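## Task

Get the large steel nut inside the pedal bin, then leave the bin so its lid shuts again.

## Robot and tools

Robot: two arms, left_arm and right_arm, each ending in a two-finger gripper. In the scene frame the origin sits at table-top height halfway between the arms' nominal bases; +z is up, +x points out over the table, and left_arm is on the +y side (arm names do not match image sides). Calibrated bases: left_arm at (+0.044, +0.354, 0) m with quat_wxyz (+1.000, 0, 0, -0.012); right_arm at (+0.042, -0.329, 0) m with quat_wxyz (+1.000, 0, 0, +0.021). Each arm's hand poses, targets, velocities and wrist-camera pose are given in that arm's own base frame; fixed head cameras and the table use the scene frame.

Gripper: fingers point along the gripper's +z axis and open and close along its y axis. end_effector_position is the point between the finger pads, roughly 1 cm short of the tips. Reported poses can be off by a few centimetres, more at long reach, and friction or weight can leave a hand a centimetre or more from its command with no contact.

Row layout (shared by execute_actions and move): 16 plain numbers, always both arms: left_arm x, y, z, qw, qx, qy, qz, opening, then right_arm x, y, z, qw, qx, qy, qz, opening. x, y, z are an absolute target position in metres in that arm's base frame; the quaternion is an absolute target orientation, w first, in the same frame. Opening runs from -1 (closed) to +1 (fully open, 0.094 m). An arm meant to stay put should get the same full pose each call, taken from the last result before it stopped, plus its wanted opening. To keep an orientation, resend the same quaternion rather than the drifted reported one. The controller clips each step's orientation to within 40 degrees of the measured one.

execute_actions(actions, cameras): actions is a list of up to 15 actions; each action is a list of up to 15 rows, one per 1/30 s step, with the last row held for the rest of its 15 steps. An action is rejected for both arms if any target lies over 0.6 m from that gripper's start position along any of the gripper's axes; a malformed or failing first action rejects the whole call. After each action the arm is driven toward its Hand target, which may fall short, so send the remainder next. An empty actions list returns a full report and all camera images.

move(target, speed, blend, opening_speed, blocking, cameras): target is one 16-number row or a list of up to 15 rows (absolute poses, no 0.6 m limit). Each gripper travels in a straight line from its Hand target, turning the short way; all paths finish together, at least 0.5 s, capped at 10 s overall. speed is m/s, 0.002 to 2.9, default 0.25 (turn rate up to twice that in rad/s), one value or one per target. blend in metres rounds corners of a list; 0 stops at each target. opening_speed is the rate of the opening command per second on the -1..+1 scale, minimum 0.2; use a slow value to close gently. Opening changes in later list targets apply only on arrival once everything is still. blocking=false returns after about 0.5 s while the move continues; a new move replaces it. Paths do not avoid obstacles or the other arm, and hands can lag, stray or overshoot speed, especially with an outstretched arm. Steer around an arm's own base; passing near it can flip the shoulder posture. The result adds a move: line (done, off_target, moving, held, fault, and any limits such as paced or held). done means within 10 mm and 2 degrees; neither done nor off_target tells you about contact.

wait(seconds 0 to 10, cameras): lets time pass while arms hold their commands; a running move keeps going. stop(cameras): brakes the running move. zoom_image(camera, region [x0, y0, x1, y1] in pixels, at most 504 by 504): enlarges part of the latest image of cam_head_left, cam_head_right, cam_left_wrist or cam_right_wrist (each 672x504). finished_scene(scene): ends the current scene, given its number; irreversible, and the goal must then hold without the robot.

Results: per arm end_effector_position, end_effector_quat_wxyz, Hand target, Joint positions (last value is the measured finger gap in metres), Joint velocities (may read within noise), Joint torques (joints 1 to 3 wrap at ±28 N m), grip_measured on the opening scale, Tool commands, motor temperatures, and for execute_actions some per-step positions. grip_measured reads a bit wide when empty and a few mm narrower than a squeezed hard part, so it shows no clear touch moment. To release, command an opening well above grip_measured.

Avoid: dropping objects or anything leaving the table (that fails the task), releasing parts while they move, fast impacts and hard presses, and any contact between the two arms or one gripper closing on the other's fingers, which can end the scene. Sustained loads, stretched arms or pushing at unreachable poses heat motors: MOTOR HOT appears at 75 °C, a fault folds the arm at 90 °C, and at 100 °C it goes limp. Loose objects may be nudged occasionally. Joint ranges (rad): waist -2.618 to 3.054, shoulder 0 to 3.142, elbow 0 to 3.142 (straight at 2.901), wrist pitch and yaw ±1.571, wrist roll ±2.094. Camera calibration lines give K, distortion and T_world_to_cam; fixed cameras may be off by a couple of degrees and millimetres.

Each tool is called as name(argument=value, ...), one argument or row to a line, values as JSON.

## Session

execute_actions(
  actions=[],
)

zoom_image(
  camera="cam_head_left",
  region=[230, 100, 480, 290],
)

Scene clock: 0.00 s.
left_arm: end_effector_position=(+0.4145, +0.0118, +0.1435) grip_measured=+1.000 end_effector_quat_wxyz=(+0.633, -0.030, +0.773, -0.003) | right_arm: end_effector_position=(+0.4025, +0.0283, +0.1147) grip_measured=+1.000 end_effector_quat_wxyz=(+0.608, -0.038, +0.792, +0.047)
Joint positions: left_arm=[0.021 1.512 0.422 0.892 -0.013 -0.047 0.094] | right_arm=[0.025 1.552 0.372 0.919 -0.096 0.003 0.094]
Joint velocities: within noise
Joint torques (N m): no reading
Motor temperatures (°C): left_arm=[22 23 23 21 23 21 22] | right_arm=[21 22 23 21 19 22 23]
Heat: left arm: 23 °C; right arm: 23 °C.
Hand target: left_arm +0.4155, +0.0119, +0.1473; +0.637, -0.030, +0.771, -0.003 | right_arm +0.4049, +0.0285, +0.1226; +0.616, -0.039, +0.785, +0.047
Tool commands: left_gripper/opening=+1.0 right_gripper/opening=+1.0
camera_calibration:
cam_left_wrist: T_world_to_cam=[[0.0475217, -0.99587, 0.0773639, -0.02181], [-0.488628, -0.0907286, -0.867762, 0.364576], [0.871197, 0.00343539, -0.490922, -0.184696], [0, 0, 0, 1]] pos_world=[0.340085, 0.011992, 0.227381]
cam_right_wrist: T_world_to_cam=[[0.0828455, -0.996547, -0.00560154, -0.0100078], [-0.533133, -0.0395704, -0.845106, 0.350443], [0.841965, 0.0729996, -0.53457, -0.173487], [0, 0, 0, 1]] pos_world=[0.333732, 0.0165584, 0.203364]

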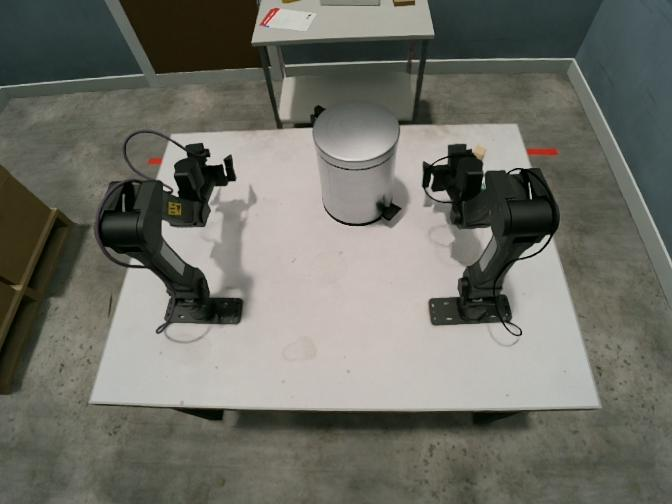

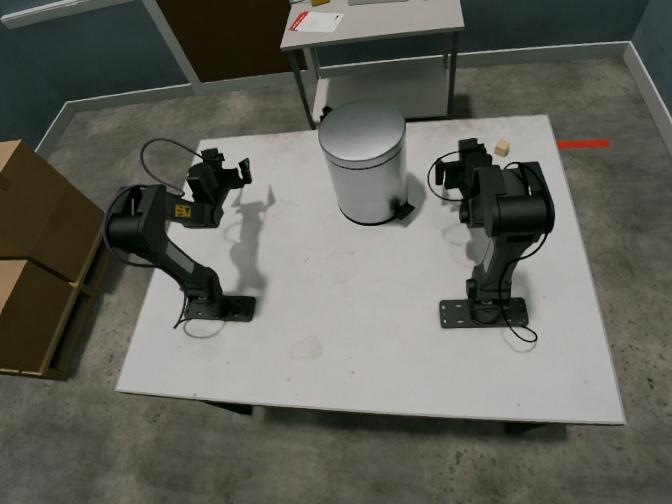

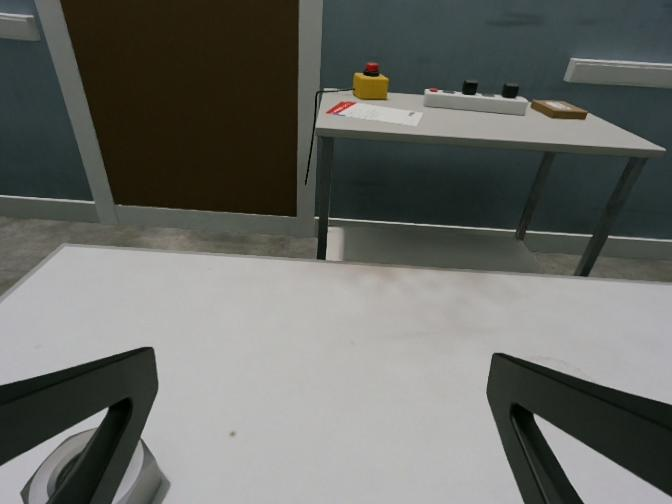

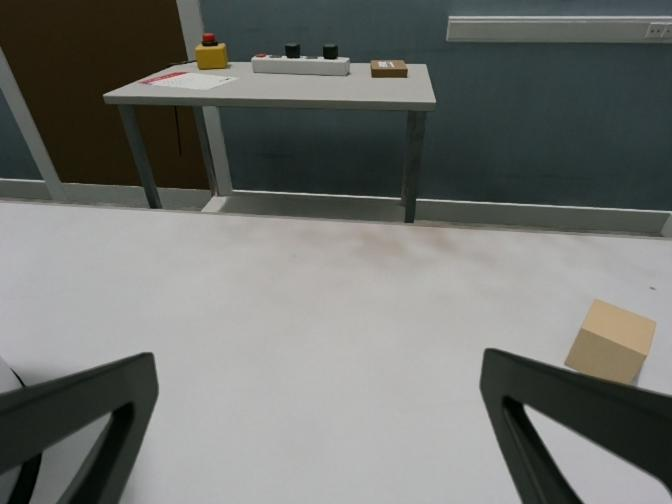

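Scaled by 2.016.

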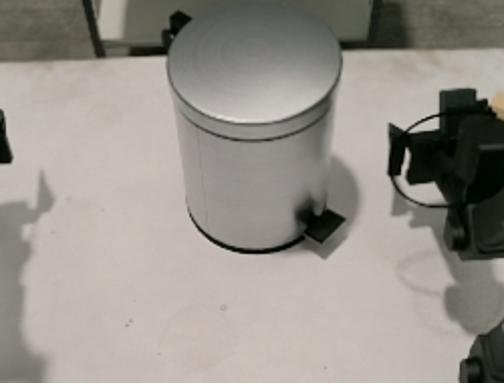

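move(
  target=[0.37,0.10,0.2,0.129,-0.129,0.983,0.017,1,0.20,0.12,0.20,0.287,-0.287,0.91,0.09,-1],
  speed=0.4,
  cameras=["all"],
)

Scene clock: 25.77 s.
left_arm: end_effector_position=(+0.3678, +0.0965, +0.1975) grip_measured=+1.000 end_effector_quat_wxyz=(+0.130, -0.131, +0.983, +0.013) | right_arm: end_effector_position=(+0.1976, +0.1190, +0.1901) grip_measured=-0.995 end_effector_quat_wxyz=(+0.276, -0.288, +0.912, +0.090)
Joint positions: left_arm=[0.257 1.765 1.765 -1.308 0.006 -0.01 0.094] | right_arm=[0.474 0.883 0.942 -1.045 -0.082 -0.114 0]
Joint torques (N m): left_arm=[0.36 -7.38 7.9 0.67 -0.04 0.12] | right_arm=[0.4 -0.85 7.5 1.16 0.02 0.05]
Heat: left arm: 25 °C; right arm: 24 °C.
Hand target: left_arm +0.3700, +0.1000, +0.2000; +0.129, -0.129, +0.983, +0.017 | right_arm +0.1999, +0.1200, +0.1999; +0.287, -0.287, +0.910, +0.090
Off the commanded pose: left_arm 0.005 m, 1 deg | right_arm 0.010 m, 1 deg.
move: done
camera_calibration:
cam_left_wrist: T_world_to_cam=[[0.293137, -0.955886, 0.0187674, -0.0221259], [-0.954945, -0.291784, 0.0542364, 0.40514], [-0.0463678, -0.0338206, -0.998352, 0.323429], [0, 0, 0, 1]] pos_world=[0.408369, 0.108002, 0.301338]
cam_right_wrist: T_world_to_cam=[[0.566568, -0.8233, 0.0343044, -0.0261173], [-0.78466, -0.551753, -0.282624, 0.312216], [0.251612, 0.133208, -0.958617, 0.222766], [0, 0, 0, 1]] pos_world=[0.20373, 0.12109, 0.302683]

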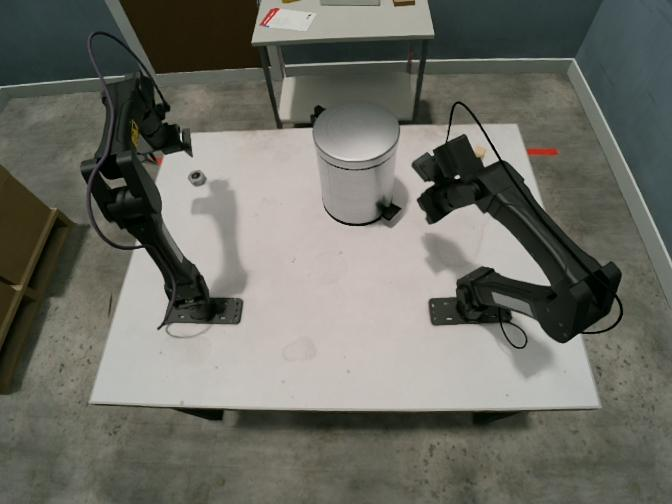

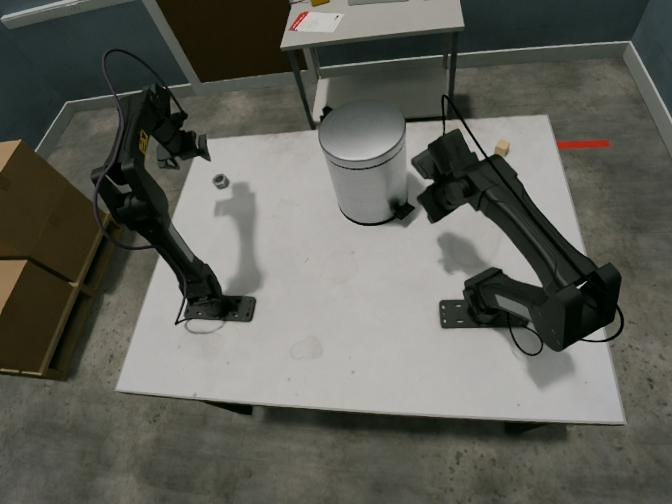

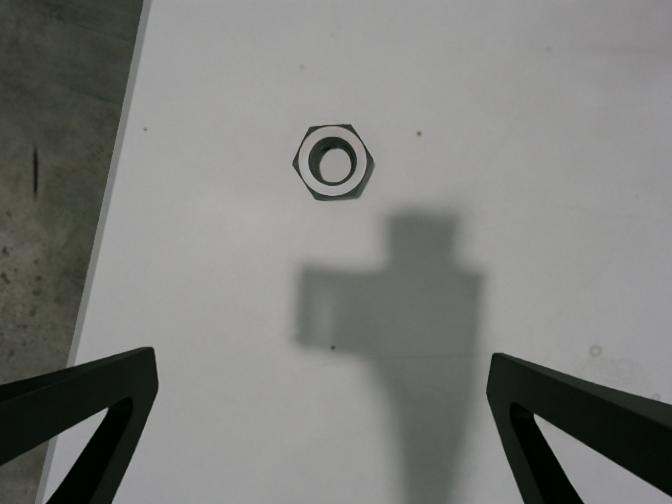

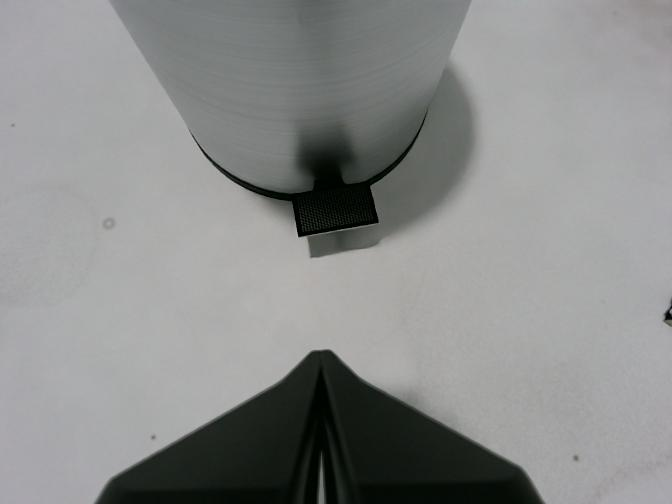

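move(
  target=[
    [0.453,0.118,0.1,0,0.113,0.9936,0,1,0.285,0.165,0.10,0.287,-0.287,0.91,0.09,-1],
    [0.453,0.118,0.07,0,0.113,0.9936,0,1,0.285,0.165,0.10,0.287,-0.287,0.91,0.09,-1],
  ],
  cameras=["cam_left_wrist","cam_right_wrist"],
)

Scene clock: 44.60 s.
left_arm: end_effector_position=(+0.4507, +0.1191, +0.0771) grip_measured=+1.000 end_effector_quat_wxyz=(+0.001, +0.105, +0.994, +0.000) | right_arm: end_effector_position=(+0.2750, +0.1588, +0.0963) grip_measured=-0.995 end_effector_quat_wxyz=(+0.265, -0.288, +0.916, +0.088)
Joint positions: left_arm=[0.257 2.404 2.281 -1.446 0.001 0.468 0.094] | right_arm=[0.476 1.269 0.77 -0.511 -0.079 -0.11 0]
Joint torques (N m): left_arm=[-0.44 -12.88 4.68 0.53 0.01 0.12] | right_arm=[0.51 -3.33 5.33 1.73 0 0.05]
Heat: left arm: 25 °C; right arm: 25 °C.
Hand target: left_arm +0.4529, +0.1179, +0.0701; +0.000, +0.113, +0.994, +0.000 | right_arm +0.2844, +0.1647, +0.1005; +0.286, -0.287, +0.910, +0.090
Off the commanded pose: left_arm 0.008 m, 1 deg | right_arm 0.012 m, 3 deg.
move: off_target (right_arm)
camera_calibration:
cam_left_wrist: T_world_to_cam=[[-0.175654, -0.98445, 0.0020822, 0.193497], [-0.93634, 0.167722, 0.308442, 0.414589], [-0.303995, 0.0522293, -0.951241, 0.309999], [0, 0, 0, 1]] pos_world=[0.516423, 0.104761, 0.166605]
cam_right_wrist: T_world_to_cam=[[0.56514, -0.824374, 0.0320064, -0.0331553], [-0.791689, -0.552828, -0.260019, 0.368323], [0.232047, 0.121608, -0.965073, 0.115985], [0, 0, 0, 1]] pos_world=[0.28342, 0.162182, 0.208766]
Images, in order (width x height): cam_left_wrist 672x504, cam_right_wrist 672x504.

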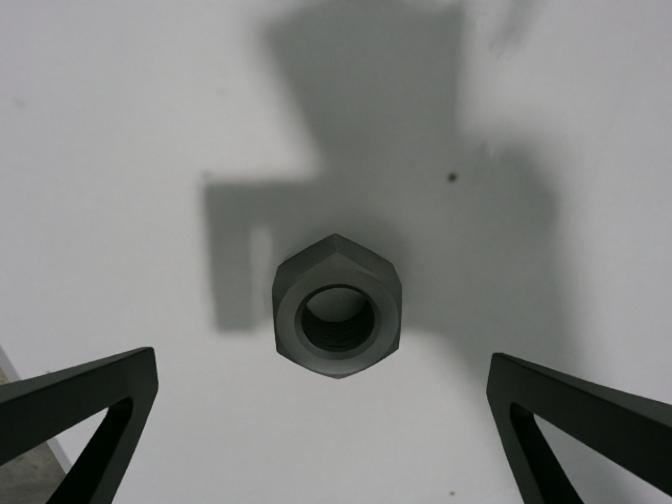

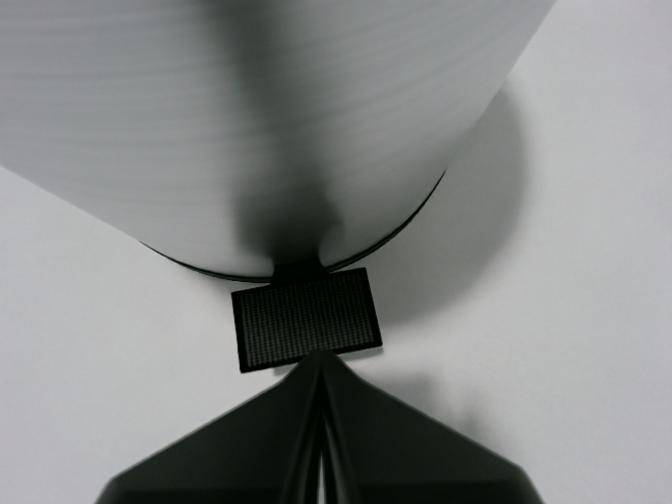

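move(
  target=[
    [0.448,0.116,0.018,0,0.113,0.9936,0,1,0.291,0.173,0.10,0.287,-0.287,0.91,0.09,-1],
    [0.448,0.116,0.018,0,0.113,0.9936,0,-0.15,0.291,0.173,0.10,0.287,-0.287,0.91,0.09,-1],
  ],
  speed=0.12,
  opening_speed=0.6,
  cameras=["cam_left_wrist","cam_right_wrist"],
)

Scene clock: 56.80 s.
left_arm: end_effector_position=(+0.4472, +0.1215, +0.0200) grip_measured=-0.040 end_effector_quat_wxyz=(-0.007, +0.107, +0.994, +0.009) | right_arm: end_effector_position=(+0.2779, +0.1630, +0.0912) grip_measured=-0.995 end_effector_quat_wxyz=(+0.264, -0.285, +0.917, +0.087)
Joint positions: left_arm=[0.255 2.4 2.046 -1.224 -0.021 0.469 0.045] | right_arm=[0.489 1.297 0.77 -0.486 -0.069 -0.094 0]
Joint torques (N m): left_arm=[-0.4 -14.56 3.55 0.54 0.2 0.1] | right_arm=[0.94 -2.93 7.3 1.6 0.01 0.05]
Heat: left arm: 27 °C; right arm: 25 °C.
Hand target: left_arm +0.4480, +0.1159, +0.0180; -0.001, +0.113, +0.994, +0.000 | right_arm +0.2901, +0.1725, +0.1006; +0.287, -0.287, +0.910, +0.090
Off the commanded pose: left_arm 0.006 m, 1 deg | right_arm 0.019 m, 3 deg.
move: off_target (right_arm)
camera_calibration:
cam_left_wrist: T_world_to_cam=[[-0.178805, -0.983773, -0.0148023, 0.19691], [-0.931468, 0.164415, 0.324552, 0.426555], [-0.316852, 0.0718195, -0.945752, 0.257804], [0, 0, 0, 1]] pos_world=[0.514217, 0.105068, 0.108294]
cam_right_wrist: T_world_to_cam=[[0.560308, -0.827702, 0.0310426, -0.0291795], [-0.795843, -0.548371, -0.256755, 0.371763], [0.22954, 0.119157, -0.965978, 0.111085], [0, 0, 0, 1]] pos_world=[0.286716, 0.166476, 0.203663]
Images, in order (width x height): cam_left_wrist 672x504, cam_right_wrist 672x504.

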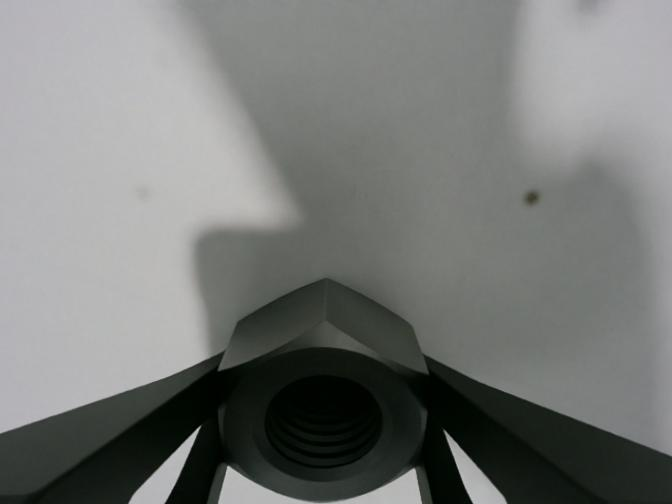

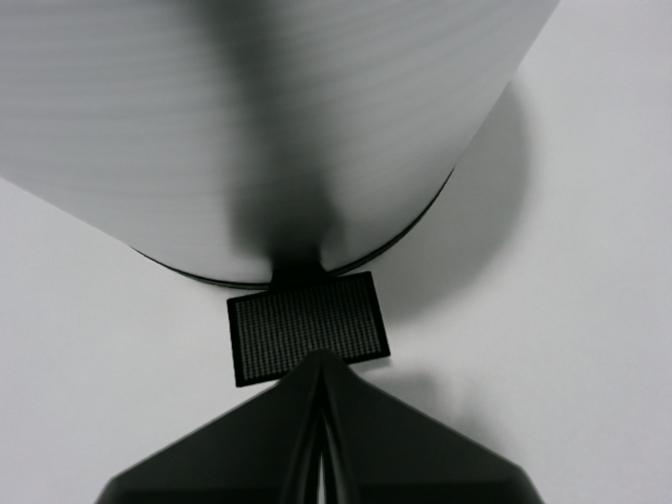

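move(
  target=[
    [0.448,0.116,0.10,0,0.113,0.9936,0,-0.3,0.294,0.174,0.065,0.287,-0.287,0.91,0.09,-1],
    [0.36,0.08,0.26,0.129,-0.0,0.99,0.0,-0.3,0.296,0.174,0.01,0.287,-0.287,0.91,0.09,-1],
    [0.28,-0.08,0.41,0.37,0.239,0.8925,-0.099,-0.3,0.296,0.174,0.0,0.287,-0.287,0.91,0.09,-1],
  ],
  speed=[0.1,0.2,0.25],
  blend=0.02,
  cameras=["all"],
)

Scene clock: 70.27 s.
left_arm: end_effector_position=(+0.2833, -0.0759, +0.3952) grip_measured=-0.041 end_effector_quat_wxyz=(+0.347, +0.235, +0.903, -0.093) | right_arm: end_effector_position=(+0.3187, +0.1800, +0.0581) grip_measured=-0.995 end_effector_quat_wxyz=(+0.378, -0.262, +0.880, +0.116)
Joint positions: left_arm=[-0.098 1.433 2.119 -1.566 0.277 0.311 0.045] | right_arm=[0.47 1.435 0.553 0.122 -0.085 -0.072 0]
Joint torques (N m): left_arm=[-0.65 -5.08 6.38 1.55 0.27 -0.04] | right_arm=[1.5 2.4 4.05 0.7 0.11 -0.33]
Heat: left arm: 27 °C; right arm: 26 °C.
Hand target: left_arm +0.2797, -0.0798, +0.4097; +0.371, +0.239, +0.892, -0.099 | right_arm +0.2904, +0.1699, +0.0070; +0.289, -0.288, +0.909, +0.091
Off the commanded pose: left_arm 0.016 m, 3 deg | right_arm 0.063 m, 12 deg.
joint read past its limit (left arm) — joint 4 (wrist pitch), lower limit.
joint sent to its limit (left arm) — joint 4 (wrist pitch), lower limit. The joint targets still meet the commanded pose.
move: off_target (left_arm, right_arm)
camera_calibration:
cam_left_wrist: T_world_to_cam=[[-0.468142, -0.883147, 0.0299046, 0.0509689], [-0.812878, 0.41713, -0.406487, 0.458985], [0.346514, -0.214602, -0.913167, 0.352367], [0, 0, 0, 1]] pos_world=[0.27486, -0.0708246, 0.506817]
cam_right_wrist: T_world_to_cam=[[0.532343, -0.845992, 0.0301219, -0.0246567], [-0.7306, -0.477123, -0.488444, 0.384876], [0.427592, 0.238013, -0.872075, -0.0223677], [0, 0, 0, 1]] pos_world=[0.303881, 0.168098, 0.169227]

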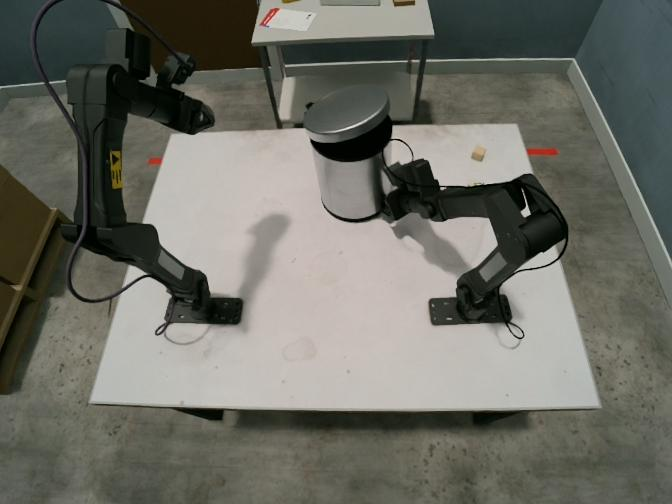

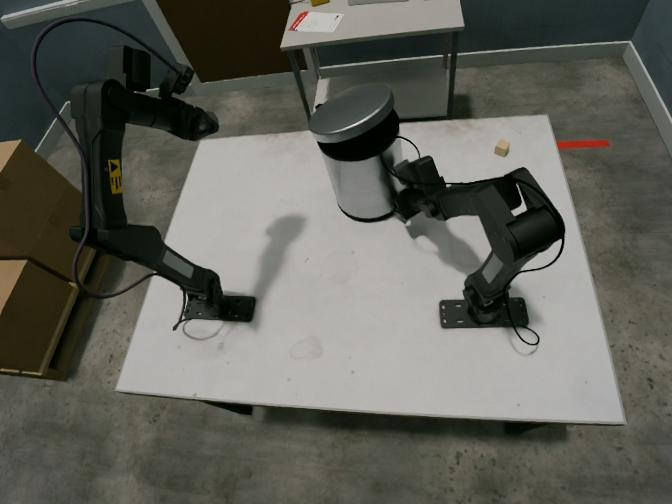

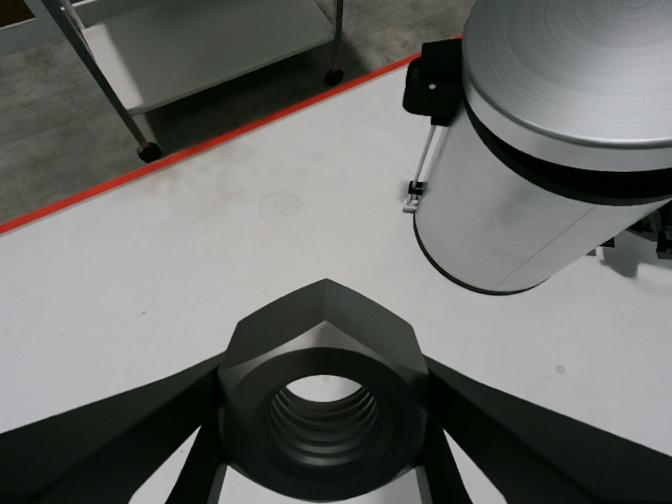

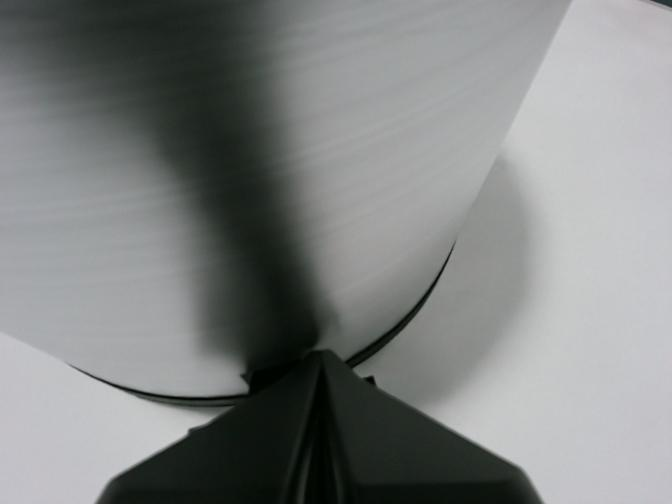

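move(
  target=[
    [0.28,-0.08,0.41,0.37,0.239,0.8925,-0.099,-0.3,0.288,0.170,0.105,0.206,-0.2935,0.931,0.065,-1],
    [0.28,-0.08,0.41,0.37,0.239,0.8925,-0.099,-0.3,0.284,0.168,0.065,0.206,-0.2935,0.931,0.065,-1],
    [0.28,-0.08,0.41,0.37,0.239,0.8925,-0.099,-0.3,0.276,0.163,0.0,0.206,-0.2935,0.931,0.065,-1],
  ],
  speed=0.08,
  cameras=["cam_head_left","cam_right_wrist"],
)

Scene clock: 83.70 s.
left_arm: end_effector_position=(+0.2831, -0.0759, +0.3950) grip_measured=-0.041 end_effector_quat_wxyz=(+0.346, +0.235, +0.903, -0.094) | right_arm: end_effector_position=(+0.2776, +0.1593, +0.0165) grip_measured=-0.995 end_effector_quat_wxyz=(+0.217, -0.287, +0.931, +0.064)
Joint positions: left_arm=[-0.098 1.433 2.119 -1.567 0.277 0.311 0.045] | right_arm=[0.496 1.506 0.666 -0.276 -0.04 -0.093 0]
Joint torques (N m): left_arm=[-0.59 -5 6.38 1.58 0.28 -0.05] | right_arm=[0.8 -1.44 3.64 1.51 -0.09 -0.02]
Heat: left arm: 25 °C; right arm: 25 °C.
Hand target: left_arm +0.2797, -0.0798, +0.4097; +0.371, +0.239, +0.892, -0.099 | right_arm +0.2747, +0.1622, +0.0010; +0.206, -0.294, +0.931, +0.065
Off the commanded pose: left_arm 0.016 m, 3 deg | right_arm 0.017 m, 1 deg.
joint read past its limit (left arm) — joint 4 (wrist pitch), lower limit.
joint sent to its limit (left arm) — joint 4 (wrist pitch), lower limit. The joint targets still meet the commanded pose.
move: off_target (left_arm, right_arm)
camera_calibration:
cam_right_wrist: T_world_to_cam=[[0.556627, -0.829492, 0.0459375, -0.0286957], [-0.816691, -0.556496, -0.152736, 0.355771], [0.152257, 0.0475001, -0.987199, 0.0725878], [0, 0, 0, 1]] pos_world=[0.295476, 0.170735, 0.127316]
Images, in order (width x height): cam_head_left 672x504, cam_right_wrist 672x504.

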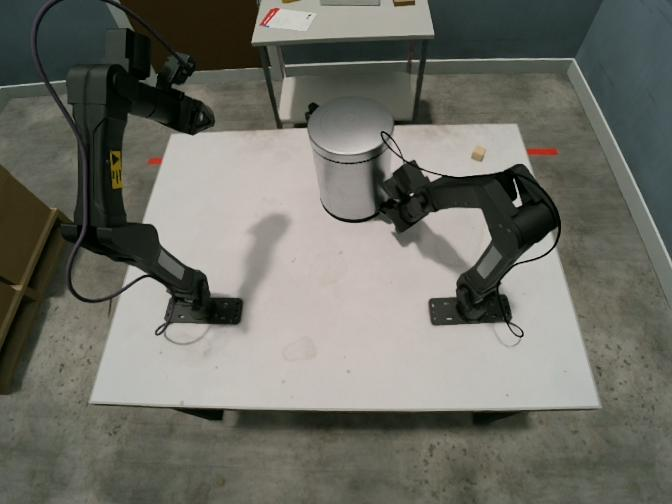

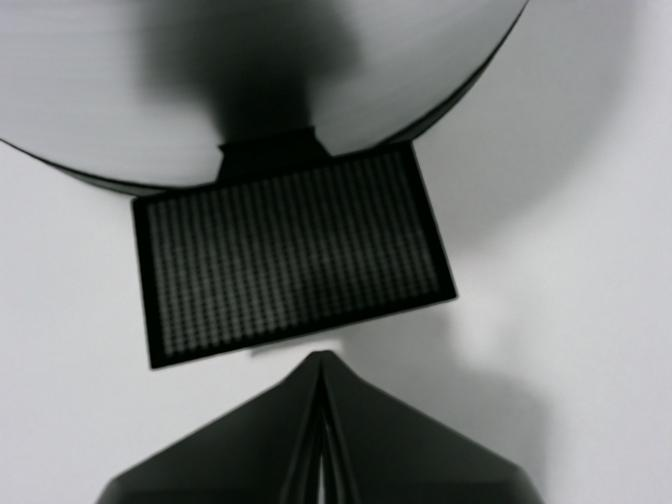

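move(
  target=[
    [0.28,-0.08,0.41,0.37,0.239,0.8925,-0.099,-0.3,0.270,0.158,0.06,0.206,-0.2935,0.931,0.065,-1],
    [0.28,-0.08,0.41,0.37,0.239,0.8925,-0.099,-0.3,0.275,0.163,0.105,0.206,-0.2935,0.931,0.065,-1],
    [0.28,-0.08,0.41,0.37,0.239,0.8925,-0.099,-0.3,0.304,0.18,0.09,0.206,-0.2935,0.931,0.065,-1],
  ],
  speed=0.1,
  cameras=["cam_right_wrist"],
)

Scene clock: 94.57 s.
left_arm: end_effector_position=(+0.2831, -0.0759, +0.3950) grip_measured=-0.041 end_effector_quat_wxyz=(+0.346, +0.235, +0.903, -0.094) | right_arm: end_effector_position=(+0.2816, +0.1646, +0.0800) grip_measured=-0.995 end_effector_quat_wxyz=(+0.167, -0.295, +0.939, +0.055)
Joint positions: left_arm=[-0.098 1.433 2.119 -1.567 0.277 0.311 0.045] | right_arm=[0.503 1.487 0.971 -0.703 -0.041 -0.099 0]
Joint torques (N m): left_arm=[-0.65 -5.01 6.34 1.58 0.28 -0.05] | right_arm=[0.57 -4.16 7.77 1.58 -0.06 0.09]
Heat: left arm: 25 °C; right arm: 25 °C.
Hand target: left_arm +0.2797, -0.0798, +0.4098; +0.371, +0.239, +0.892, -0.099 | right_arm +0.3021, +0.1791, +0.0914; +0.206, -0.294, +0.931, +0.065
Off the commanded pose: left_arm 0.016 m, 3 deg | right_arm 0.029 m, 5 deg.
joint read past its limit (left arm) — joint 4 (wrist pitch), lower limit.
joint sent to its limit (left arm) — joint 4 (wrist pitch), lower limit. The joint targets still meet the commanded pose.
move: off_target (left_arm, right_arm)
camera_calibration:
cam_right_wrist: T_world_to_cam=[[0.571109, -0.820051, 0.0367501, -0.0343836], [-0.818442, -0.57229, -0.0513612, 0.366584], [0.0631505, -0.000744918, -0.998004, 0.168298], [0, 0, 0, 1]] pos_world=[0.309036, 0.181721, 0.188054]
Images, in order (width x height): cam_right_wrist 672x504.

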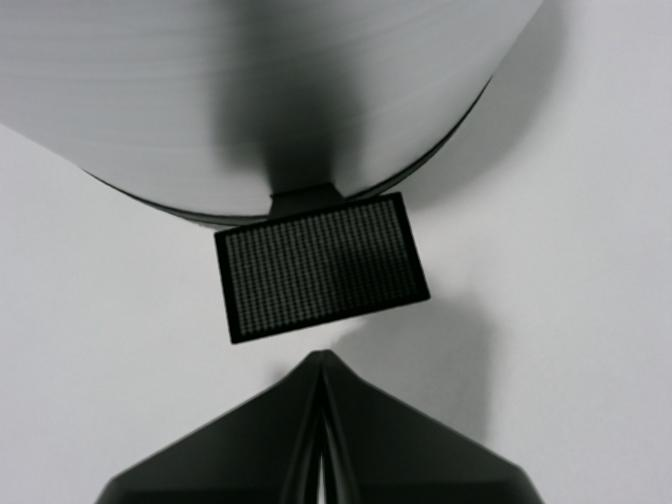

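move(
  target=[0.28,-0.08,0.41,0.37,0.239,0.8925,-0.099,-0.3,0.319,0.189,0.100,0.206,-0.2935,0.931,0.065,-1],
  speed=0.1,
  cameras=["cam_right_wrist"],
)

Scene clock: 100.10 s.
left_arm: end_effector_position=(+0.2831, -0.0759, +0.3950) grip_measured=-0.041 end_effector_quat_wxyz=(+0.346, +0.235, +0.903, -0.094) | right_arm: end_effector_position=(+0.2929, +0.1705, +0.0926) grip_measured=-0.995 end_effector_quat_wxyz=(+0.164, -0.295, +0.940, +0.053)
Joint positions: left_arm=[-0.098 1.433 2.119 -1.567 0.277 0.311 0.045] | right_arm=[0.503 1.53 1.066 -0.763 -0.04 -0.098 0]
Joint torques (N m): left_arm=[-0.59 -5.03 6.38 1.58 0.28 -0.05] | right_arm=[0.69 -3.78 7.87 1.74 -0.08 0.11]
Heat: left arm: 25 °C; right arm: 25 °C.
Hand target: left_arm +0.2797, -0.0798, +0.4098; +0.371, +0.239, +0.892, -0.099 | right_arm +0.3166, +0.1877, +0.1019; +0.206, -0.294, +0.931, +0.065
Off the commanded pose: left_arm 0.016 m, 3 deg | right_arm 0.033 m, 5 deg.
joint read past its limit (left arm) — joint 4 (wrist pitch), lower limit.
joint sent to its limit (left arm) — joint 4 (wrist pitch), lower limit. The joint targets still meet the commanded pose.
move: off_target (left_arm, right_arm)
camera_calibration:
cam_right_wrist: T_world_to_cam=[[0.570565, -0.820412, 0.0371529, -0.0362795], [-0.81931, -0.571743, -0.0429201, 0.379179], [0.056454, -0.00595099, -0.998387, 0.183023], [0, 0, 0, 1]] pos_world=[0.321032, 0.188118, 0.20035]
Images, in order (width x height): cam_right_wrist 672x504.

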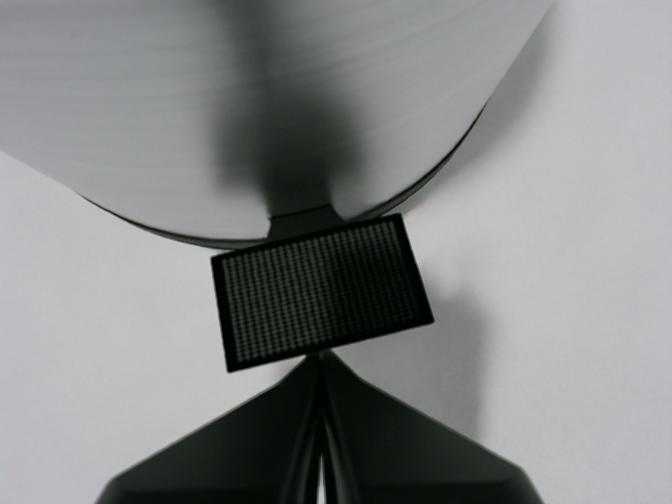

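move(
  target=[
    [0.28,-0.08,0.41,0.37,0.239,0.8925,-0.099,-0.3,0.265,0.150,0.12,0.365,-0.278,0.881,0.115,-1],
    [0.28,-0.08,0.41,0.37,0.239,0.8925,-0.099,-0.3,0.309,0.179,0.095,0.365,-0.278,0.881,0.115,-1],
  ],
  speed=0.12,
  cameras=["cam_right_wrist"],
)

Scene clock: 112.20 s.
left_arm: end_effector_position=(+0.2831, -0.0759, +0.3950) grip_measured=-0.041 end_effector_quat_wxyz=(+0.346, +0.235, +0.903, -0.094) | right_arm: end_effector_position=(+0.2988, +0.1725, +0.0827) grip_measured=-0.995 end_effector_quat_wxyz=(+0.346, -0.279, +0.889, +0.112)
Joint positions: left_arm=[-0.098 1.433 2.119 -1.567 0.277 0.311 0.045] | right_arm=[0.468 1.301 0.621 -0.152 -0.101 -0.101 0]
Joint torques (N m): left_arm=[-0.59 -5.05 6.39 1.58 0.28 -0.06] | right_arm=[0.5 -3.85 7.45 1.58 -0.01 0.06]
Heat: left arm: 25 °C; right arm: 26 °C.
Hand target: left_arm +0.2797, -0.0798, +0.4098; +0.371, +0.239, +0.892, -0.099 | right_arm +0.3083, +0.1786, +0.0953; +0.365, -0.278, +0.881, +0.115
Off the commanded pose: left_arm 0.016 m, 3 deg | right_arm 0.017 m, 2 deg.
joint read past its limit (left arm) — joint 4 (wrist pitch), lower limit.
joint sent to its limit (left arm) — joint 4 (wrist pitch), lower limit. The joint targets still meet the commanded pose.
move: off_target (left_arm, right_arm)
camera_calibration:
cam_right_wrist: T_world_to_cam=[[0.559363, -0.828338, 0.0311368, -0.0324664], [-0.741709, -0.516929, -0.427378, 0.383877], [0.370109, 0.215965, -0.903537, 0.0329913], [0, 0, 0, 1]] pos_world=[0.290675, 0.164419, 0.19488]
Images, in order (width x height): cam_right_wrist 672x504.

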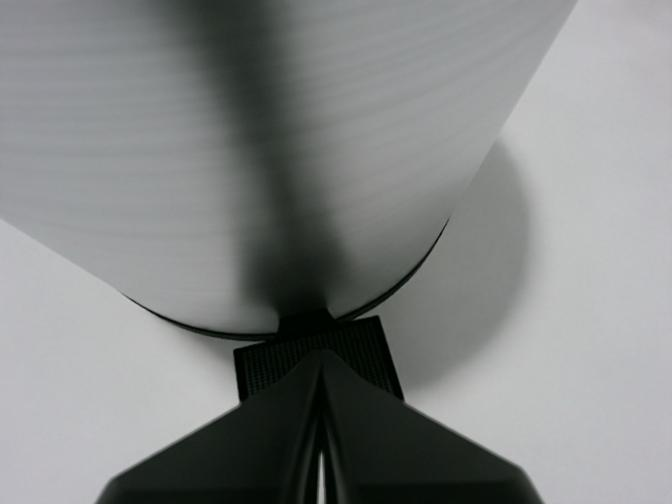

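move(
  target=[
    [0.28,-0.08,0.41,0.37,0.239,0.8925,-0.099,-0.3,0.297,0.170,0.05,0.365,-0.278,0.881,0.115,-1],
    [0.28,-0.08,0.41,0.37,0.239,0.8925,-0.099,-0.3,0.285,0.162,0.01,0.365,-0.278,0.881,0.115,-1],
  ],
  speed=0.08,
  cameras=["cam_head_left","cam_right_wrist","cam_left_wrist"],
)

Scene clock: 122.10 s.
left_arm: end_effector_position=(+0.2831, -0.0759, +0.3950) grip_measured=-0.041 end_effector_quat_wxyz=(+0.346, +0.235, +0.903, -0.094) | right_arm: end_effector_position=(+0.2976, +0.1703, +0.0300) grip_measured=-0.995 end_effector_quat_wxyz=(+0.399, -0.275, +0.866, +0.123)
Joint positions: left_arm=[-0.098 1.433 2.119 -1.567 0.277 0.311 0.045] | right_arm=[0.459 1.448 0.364 0.371 -0.111 -0.105 0]
Joint torques (N m): left_arm=[-0.57 -5.04 6.34 1.58 0.27 -0.06] | right_arm=[-0.36 -3.23 2.95 1.13 -0.07 -0.07]
Heat: left arm: 25 °C; right arm: 25 °C.
Hand target: left_arm +0.2797, -0.0798, +0.4098; +0.371, +0.239, +0.892, -0.099 | right_arm +0.2845, +0.1620, +0.0108; +0.365, -0.278, +0.881, +0.115
Off the commanded pose: left_arm 0.016 m, 3 deg | right_arm 0.025 m, 4 deg.
joint read past its limit (left arm) — joint 4 (wrist pitch), lower limit.
joint sent to its limit (left arm) — joint 4 (wrist pitch), lower limit. The joint targets still meet the commanded pose.
move: off_target (left_arm, right_arm)
camera_calibration:
cam_left_wrist: T_world_to_cam=[[-0.46818, -0.883112, 0.0303322, 0.0507244], [-0.813333, 0.417261, -0.405442, 0.458427], [0.345394, -0.21449, -0.913618, 0.352762], [0, 0, 0, 1]] pos_world=[0.27476, -0.0708247, 0.506616]
cam_right_wrist: T_world_to_cam=[[0.555923, -0.830142, 0.0425978, -0.0308733], [-0.691574, -0.490343, -0.530368, 0.342923], [0.461168, 0.265384, -0.846697, -0.0509243], [0, 0, 0, 1]] pos_world=[0.277804, 0.156035, 0.140073]
Images, in order (width x height): cam_head_left 672x504, cam_left_wrist 672x504, cam_right_wrist 672x504.

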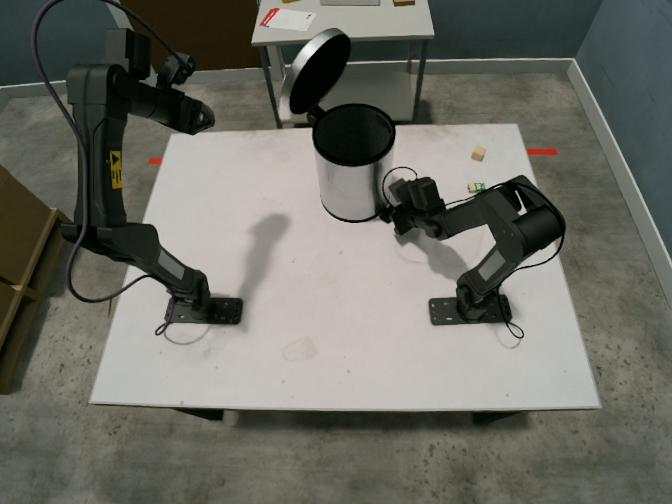

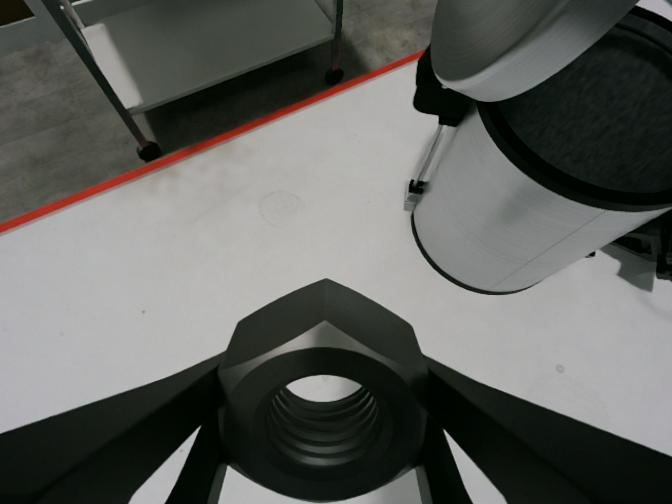

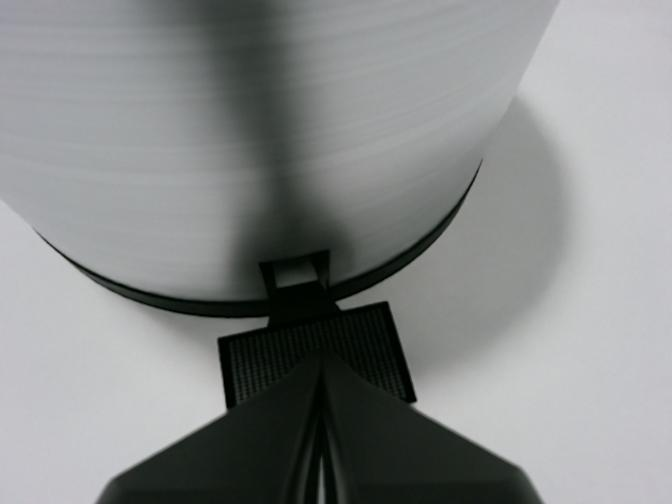

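move(
  target=[0.29,-0.28,0.41,0.35,0.376,0.844,-0.156,-0.3,0.285,0.162,0.01,0.365,-0.278,0.881,0.115,-1],
  cameras=["cam_head_left","cam_left_wrist"],
)

Scene clock: 127.43 s.
left_arm: end_effector_position=(+0.2863, -0.2770, +0.4013) grip_measured=-0.041 end_effector_quat_wxyz=(+0.334, +0.382, +0.849, -0.150) | right_arm: end_effector_position=(+0.2976, +0.1703, +0.0300) grip_measured=-0.995 end_effector_quat_wxyz=(+0.399, -0.275, +0.866, +0.122)
Joint positions: left_arm=[-0.739 1.838 2.58 -1.565 0.073 0.078 0.045] | right_arm=[0.459 1.448 0.364 0.371 -0.111 -0.105 0]
Joint torques (N m): left_arm=[-0.09 -6.74 6.54 1.67 0.01 -0.07] | right_arm=[-0.39 -3.22 2.96 1.12 -0.05 -0.06]
Motor temperatures (°C): left_arm=[22 24 24 26 23 21 24] | right_arm=[21 22 25 25 19 22 23]
Heat: left arm: 26 °C; right arm: 25 °C.
Hand target: left_arm +0.2899, -0.2799, +0.4099; +0.351, +0.376, +0.844, -0.156 | right_arm +0.2845, +0.1619, +0.0108; +0.365, -0.278, +0.881, +0.115
Off the commanded pose: left_arm 0.010 m, 2 deg | right_arm 0.025 m, 4 deg.
joint read past its limit (left arm) — joint 4 (wrist pitch), lower limit.
move: off_target (right_arm)
camera_calibration:
cam_left_wrist: T_world_to_cam=[[-0.731783, -0.681084, 0.0248509, 0.00807727], [-0.625553, 0.656753, -0.42114, 0.566453], [0.270511, -0.323729, -0.906655, 0.302619], [0, 0, 0, 1]] pos_world=[0.278396, -0.268552, 0.512726]
Images, in order (width x height): cam_head_left 672x504, cam_left_wrist 672x504.

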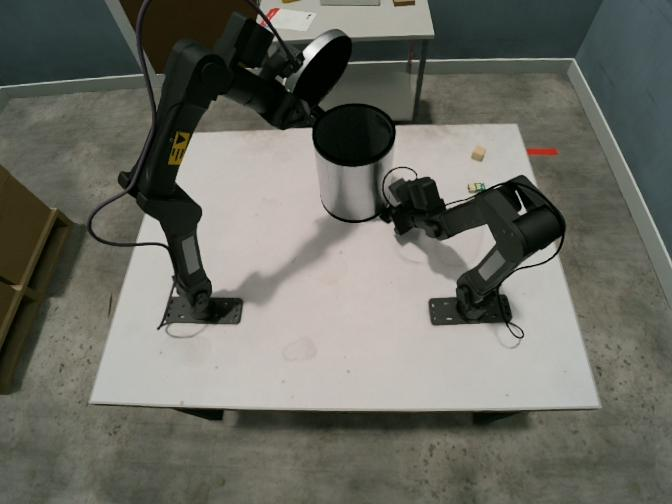

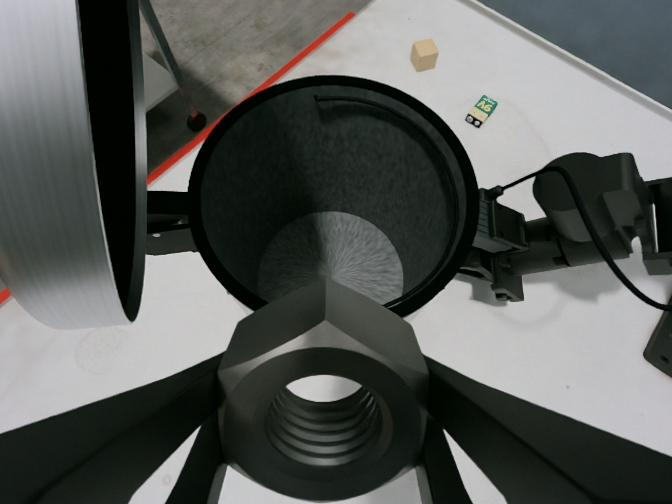

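move(
  target=[
    [0.36,-0.37,0.36,0.35,0.376,0.844,-0.156,-0.3,0.285,0.162,0.01,0.365,-0.278,0.881,0.115,-1],
    [0.387,-0.399,0.265,0.119,0.403,0.905,-0.053,-0.3,0.285,0.162,0.01,0.365,-0.278,0.881,0.115,-1],
    [0.387,-0.399,0.165,0.119,0.403,0.905,-0.053,-0.3,0.285,0.162,0.01,0.365,-0.278,0.881,0.115,-1],
  ],
  speed=0.22,
  cameras=["cam_head_left","cam_left_wrist"],
)

Scene clock: 136.73 s.
left_arm: end_effector_position=(+0.3856, -0.3932, +0.1528) grip_measured=-0.041 end_effector_quat_wxyz=(+0.167, +0.399, +0.899, -0.073) | right_arm: end_effector_position=(+0.2976, +0.1703, +0.0300) grip_measured=-0.995 end_effector_quat_wxyz=(+0.399, -0.275, +0.866, +0.122)
Joint positions: left_arm=[-0.792 2.569 2.839 -1.475 0.015 0.041 0.045] | right_arm=[0.459 1.448 0.364 0.371 -0.111 -0.105 0]
Joint torques (N m): left_arm=[-0.69 -15.16 7.46 1.03 -0.03 -0.04] | right_arm=[-0.39 -3.22 2.96 1.13 -0.05 -0.06]
Heat: left arm: 26 °C; right arm: 25 °C.
Hand target: left_arm +0.3863, -0.3983, +0.1648; +0.185, +0.398, +0.895, -0.079 | right_arm +0.2845, +0.1619, +0.0108; +0.365, -0.278, +0.881, +0.115
Off the commanded pose: left_arm 0.014 m, 6 deg | right_arm 0.025 m, 4 deg.
elbow stopped short (left arm): the move would have taken joint 3 (elbow) straighter than the controller allows.
move: off_target (left_arm, right_arm)
camera_calibration:
cam_left_wrist: T_world_to_cam=[[-0.720665, -0.693169, 0.0126271, 0.00056609], [-0.692809, 0.719377, -0.0501203, 0.594099], [0.0256582, -0.044868, -0.998663, 0.231035], [0, 0, 0, 1]] pos_world=[0.406077, -0.416623, 0.260495]
Images, in order (width x height): cam_head_left 672x504, cam_left_wrist 672x504.

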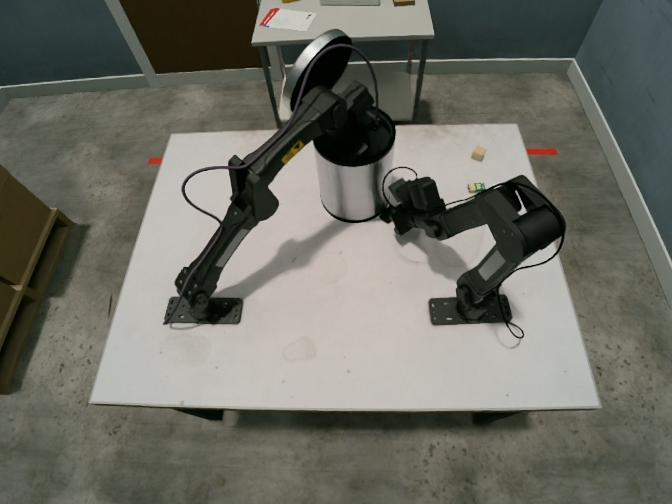

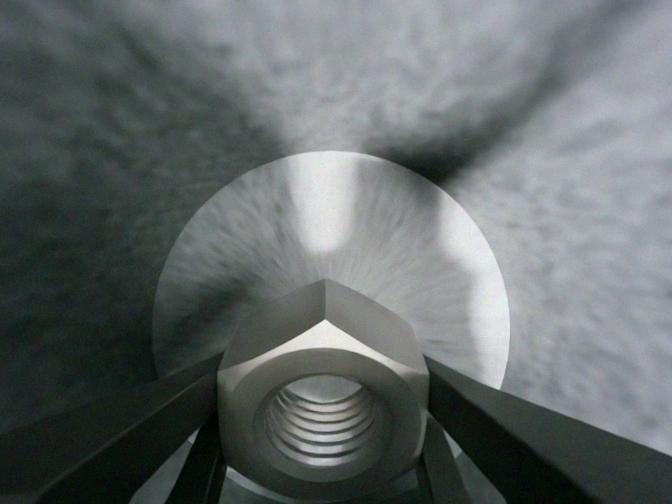

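move(
  target=[
    [0.387,-0.399,0.165,0.185,0.398,0.895,-0.079,0.35,0.285,0.162,0.01,0.365,-0.278,0.881,0.115,-1],
    [0.385,-0.397,0.27,0.185,0.398,0.895,-0.079,0.35,0.285,0.162,0.01,0.365,-0.278,0.881,0.115,-1],
    [0.36,-0.37,0.36,0.35,0.376,0.844,-0.156,0.35,0.285,0.162,0.01,0.365,-0.278,0.881,0.115,-1],
    [0.27,-0.20,0.40,0.35,0.376,0.844,-0.156,0.35,0.285,0.162,0.01,0.365,-0.278,0.881,0.115,-1],
  ],
  speed=0.25,
  blend=0.02,
  cameras=["cam_head_left","cam_left_wrist"],
)

zoom_image(
  camera="cam_head_left",
  region=[280, 80, 440, 240],
)

Scene clock: 147.13 s.
left_arm: end_effector_position=(+0.2667, -0.1981, +0.4019) grip_measured=+0.347 end_effector_quat_wxyz=(+0.349, +0.372, +0.846, -0.154) | right_arm: end_effector_position=(+0.2977, +0.1703, +0.0301) grip_measured=-0.995 end_effector_quat_wxyz=(+0.400, -0.275, +0.866, +0.123)
Joint positions: left_arm=[-0.531 1.511 2.167 -1.466 0.208 0.214 0.063] | right_arm=[0.459 1.448 0.363 0.372 -0.111 -0.105 0]
Joint torques (N m): left_arm=[0.51 -4.44 3.58 1.69 0.2 0.11] | right_arm=[-0.39 -3.21 3.02 1.12 -0.06 -0.06]
Heat: left arm: 26 °C; right arm: 25 °C.
Hand target: left_arm +0.2700, -0.2000, +0.4001; +0.350, +0.376, +0.844, -0.156 | right_arm +0.2845, +0.1619, +0.0108; +0.365, -0.278, +0.881, +0.115
Off the commanded pose: left_arm 0.004 m, 1 deg | right_arm 0.025 m, 4 deg.
elbow stopped short (left arm): the move would have taken joint 3 (elbow) straighter than the controller allows.
move: off_target (right_arm); blend cut to 0 m at target 1
camera_calibration:
cam_left_wrist: T_world_to_cam=[[-0.720818, -0.692665, 0.025224, 0.0420391], [-0.626878, 0.635967, -0.450078, 0.510385], [0.295711, -0.340237, -0.892633, 0.318376], [0, 0, 0, 1]] pos_world=[0.256104, -0.187146, 0.512845]
Images, in order (width x height): cam_head_left 672x504, cam_left_wrist 672x504.

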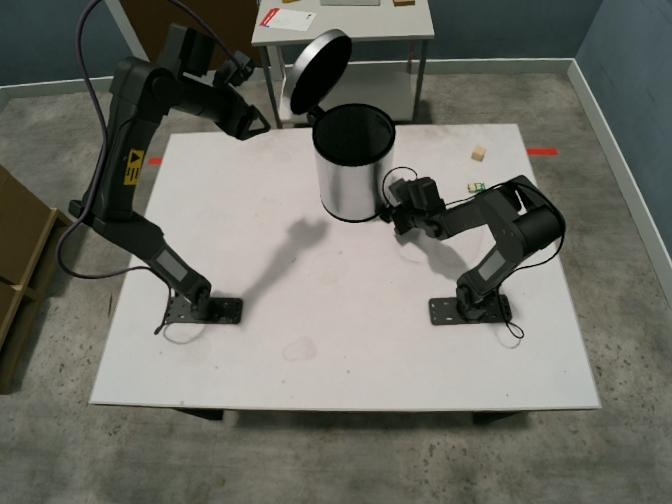

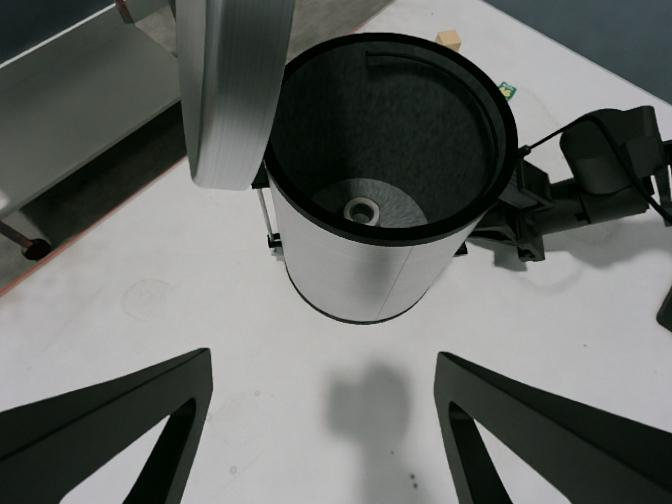

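Scaled by 3.150.

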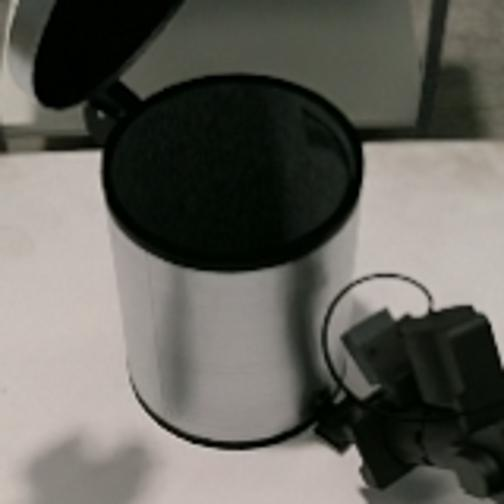

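Nut inside. Release pedal.

move(
  target=[
    [0.27,-0.20,0.40,0.35,0.376,0.844,-0.156,0.35,0.292,0.167,0.11,0.365,-0.278,0.881,0.115,-1],
    [0.27,-0.20,0.40,0.35,0.376,0.844,-0.156,0.35,0.22,0.12,0.16,0.365,-0.278,0.881,0.115,-1],
  ],
  speed=[0.06,0.2],
  cameras=["cam_head_left"],
)

Scene clock: 155.63 s.
left_arm: end_effector_position=(+0.2666, -0.1983, +0.4019) grip_measured=+0.347 end_effector_quat_wxyz=(+0.349, +0.373, +0.846, -0.154) | right_arm: end_effector_position=(+0.2173, +0.1183, +0.1471) grip_measured=-0.995 end_effector_quat_wxyz=(+0.351, -0.277, +0.888, +0.111)
Joint positions: left_arm=[-0.531 1.511 2.167 -1.466 0.21 0.215 0.063] | right_arm=[0.387 0.76 0.632 -0.701 -0.15 -0.159 0]
Joint torques (N m): left_arm=[0.51 -4.41 3.56 1.67 0.2 0.13] | right_arm=[-0.42 -0.92 7.9 1.38 -0.21 -0.07]
Heat: left arm: 26 °C; right arm: 25 °C.
Hand target: left_arm +0.2699, -0.2000, +0.4000; +0.350, +0.376, +0.844, -0.156 | right_arm +0.2199, +0.1199, +0.1599; +0.365, -0.278, +0.881, +0.115
Off the commanded pose: left_arm 0.004 m, 1 deg | right_arm 0.013 m, 2 deg.
move: off_target (right_arm)
Images, in order (width x height): cam_head_left 672x504.

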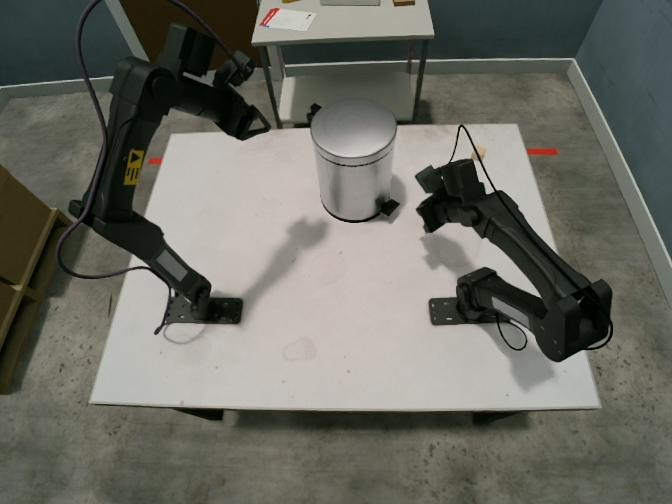

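finished_scene(
  scene=3,
)

The scene is finished: the task was done.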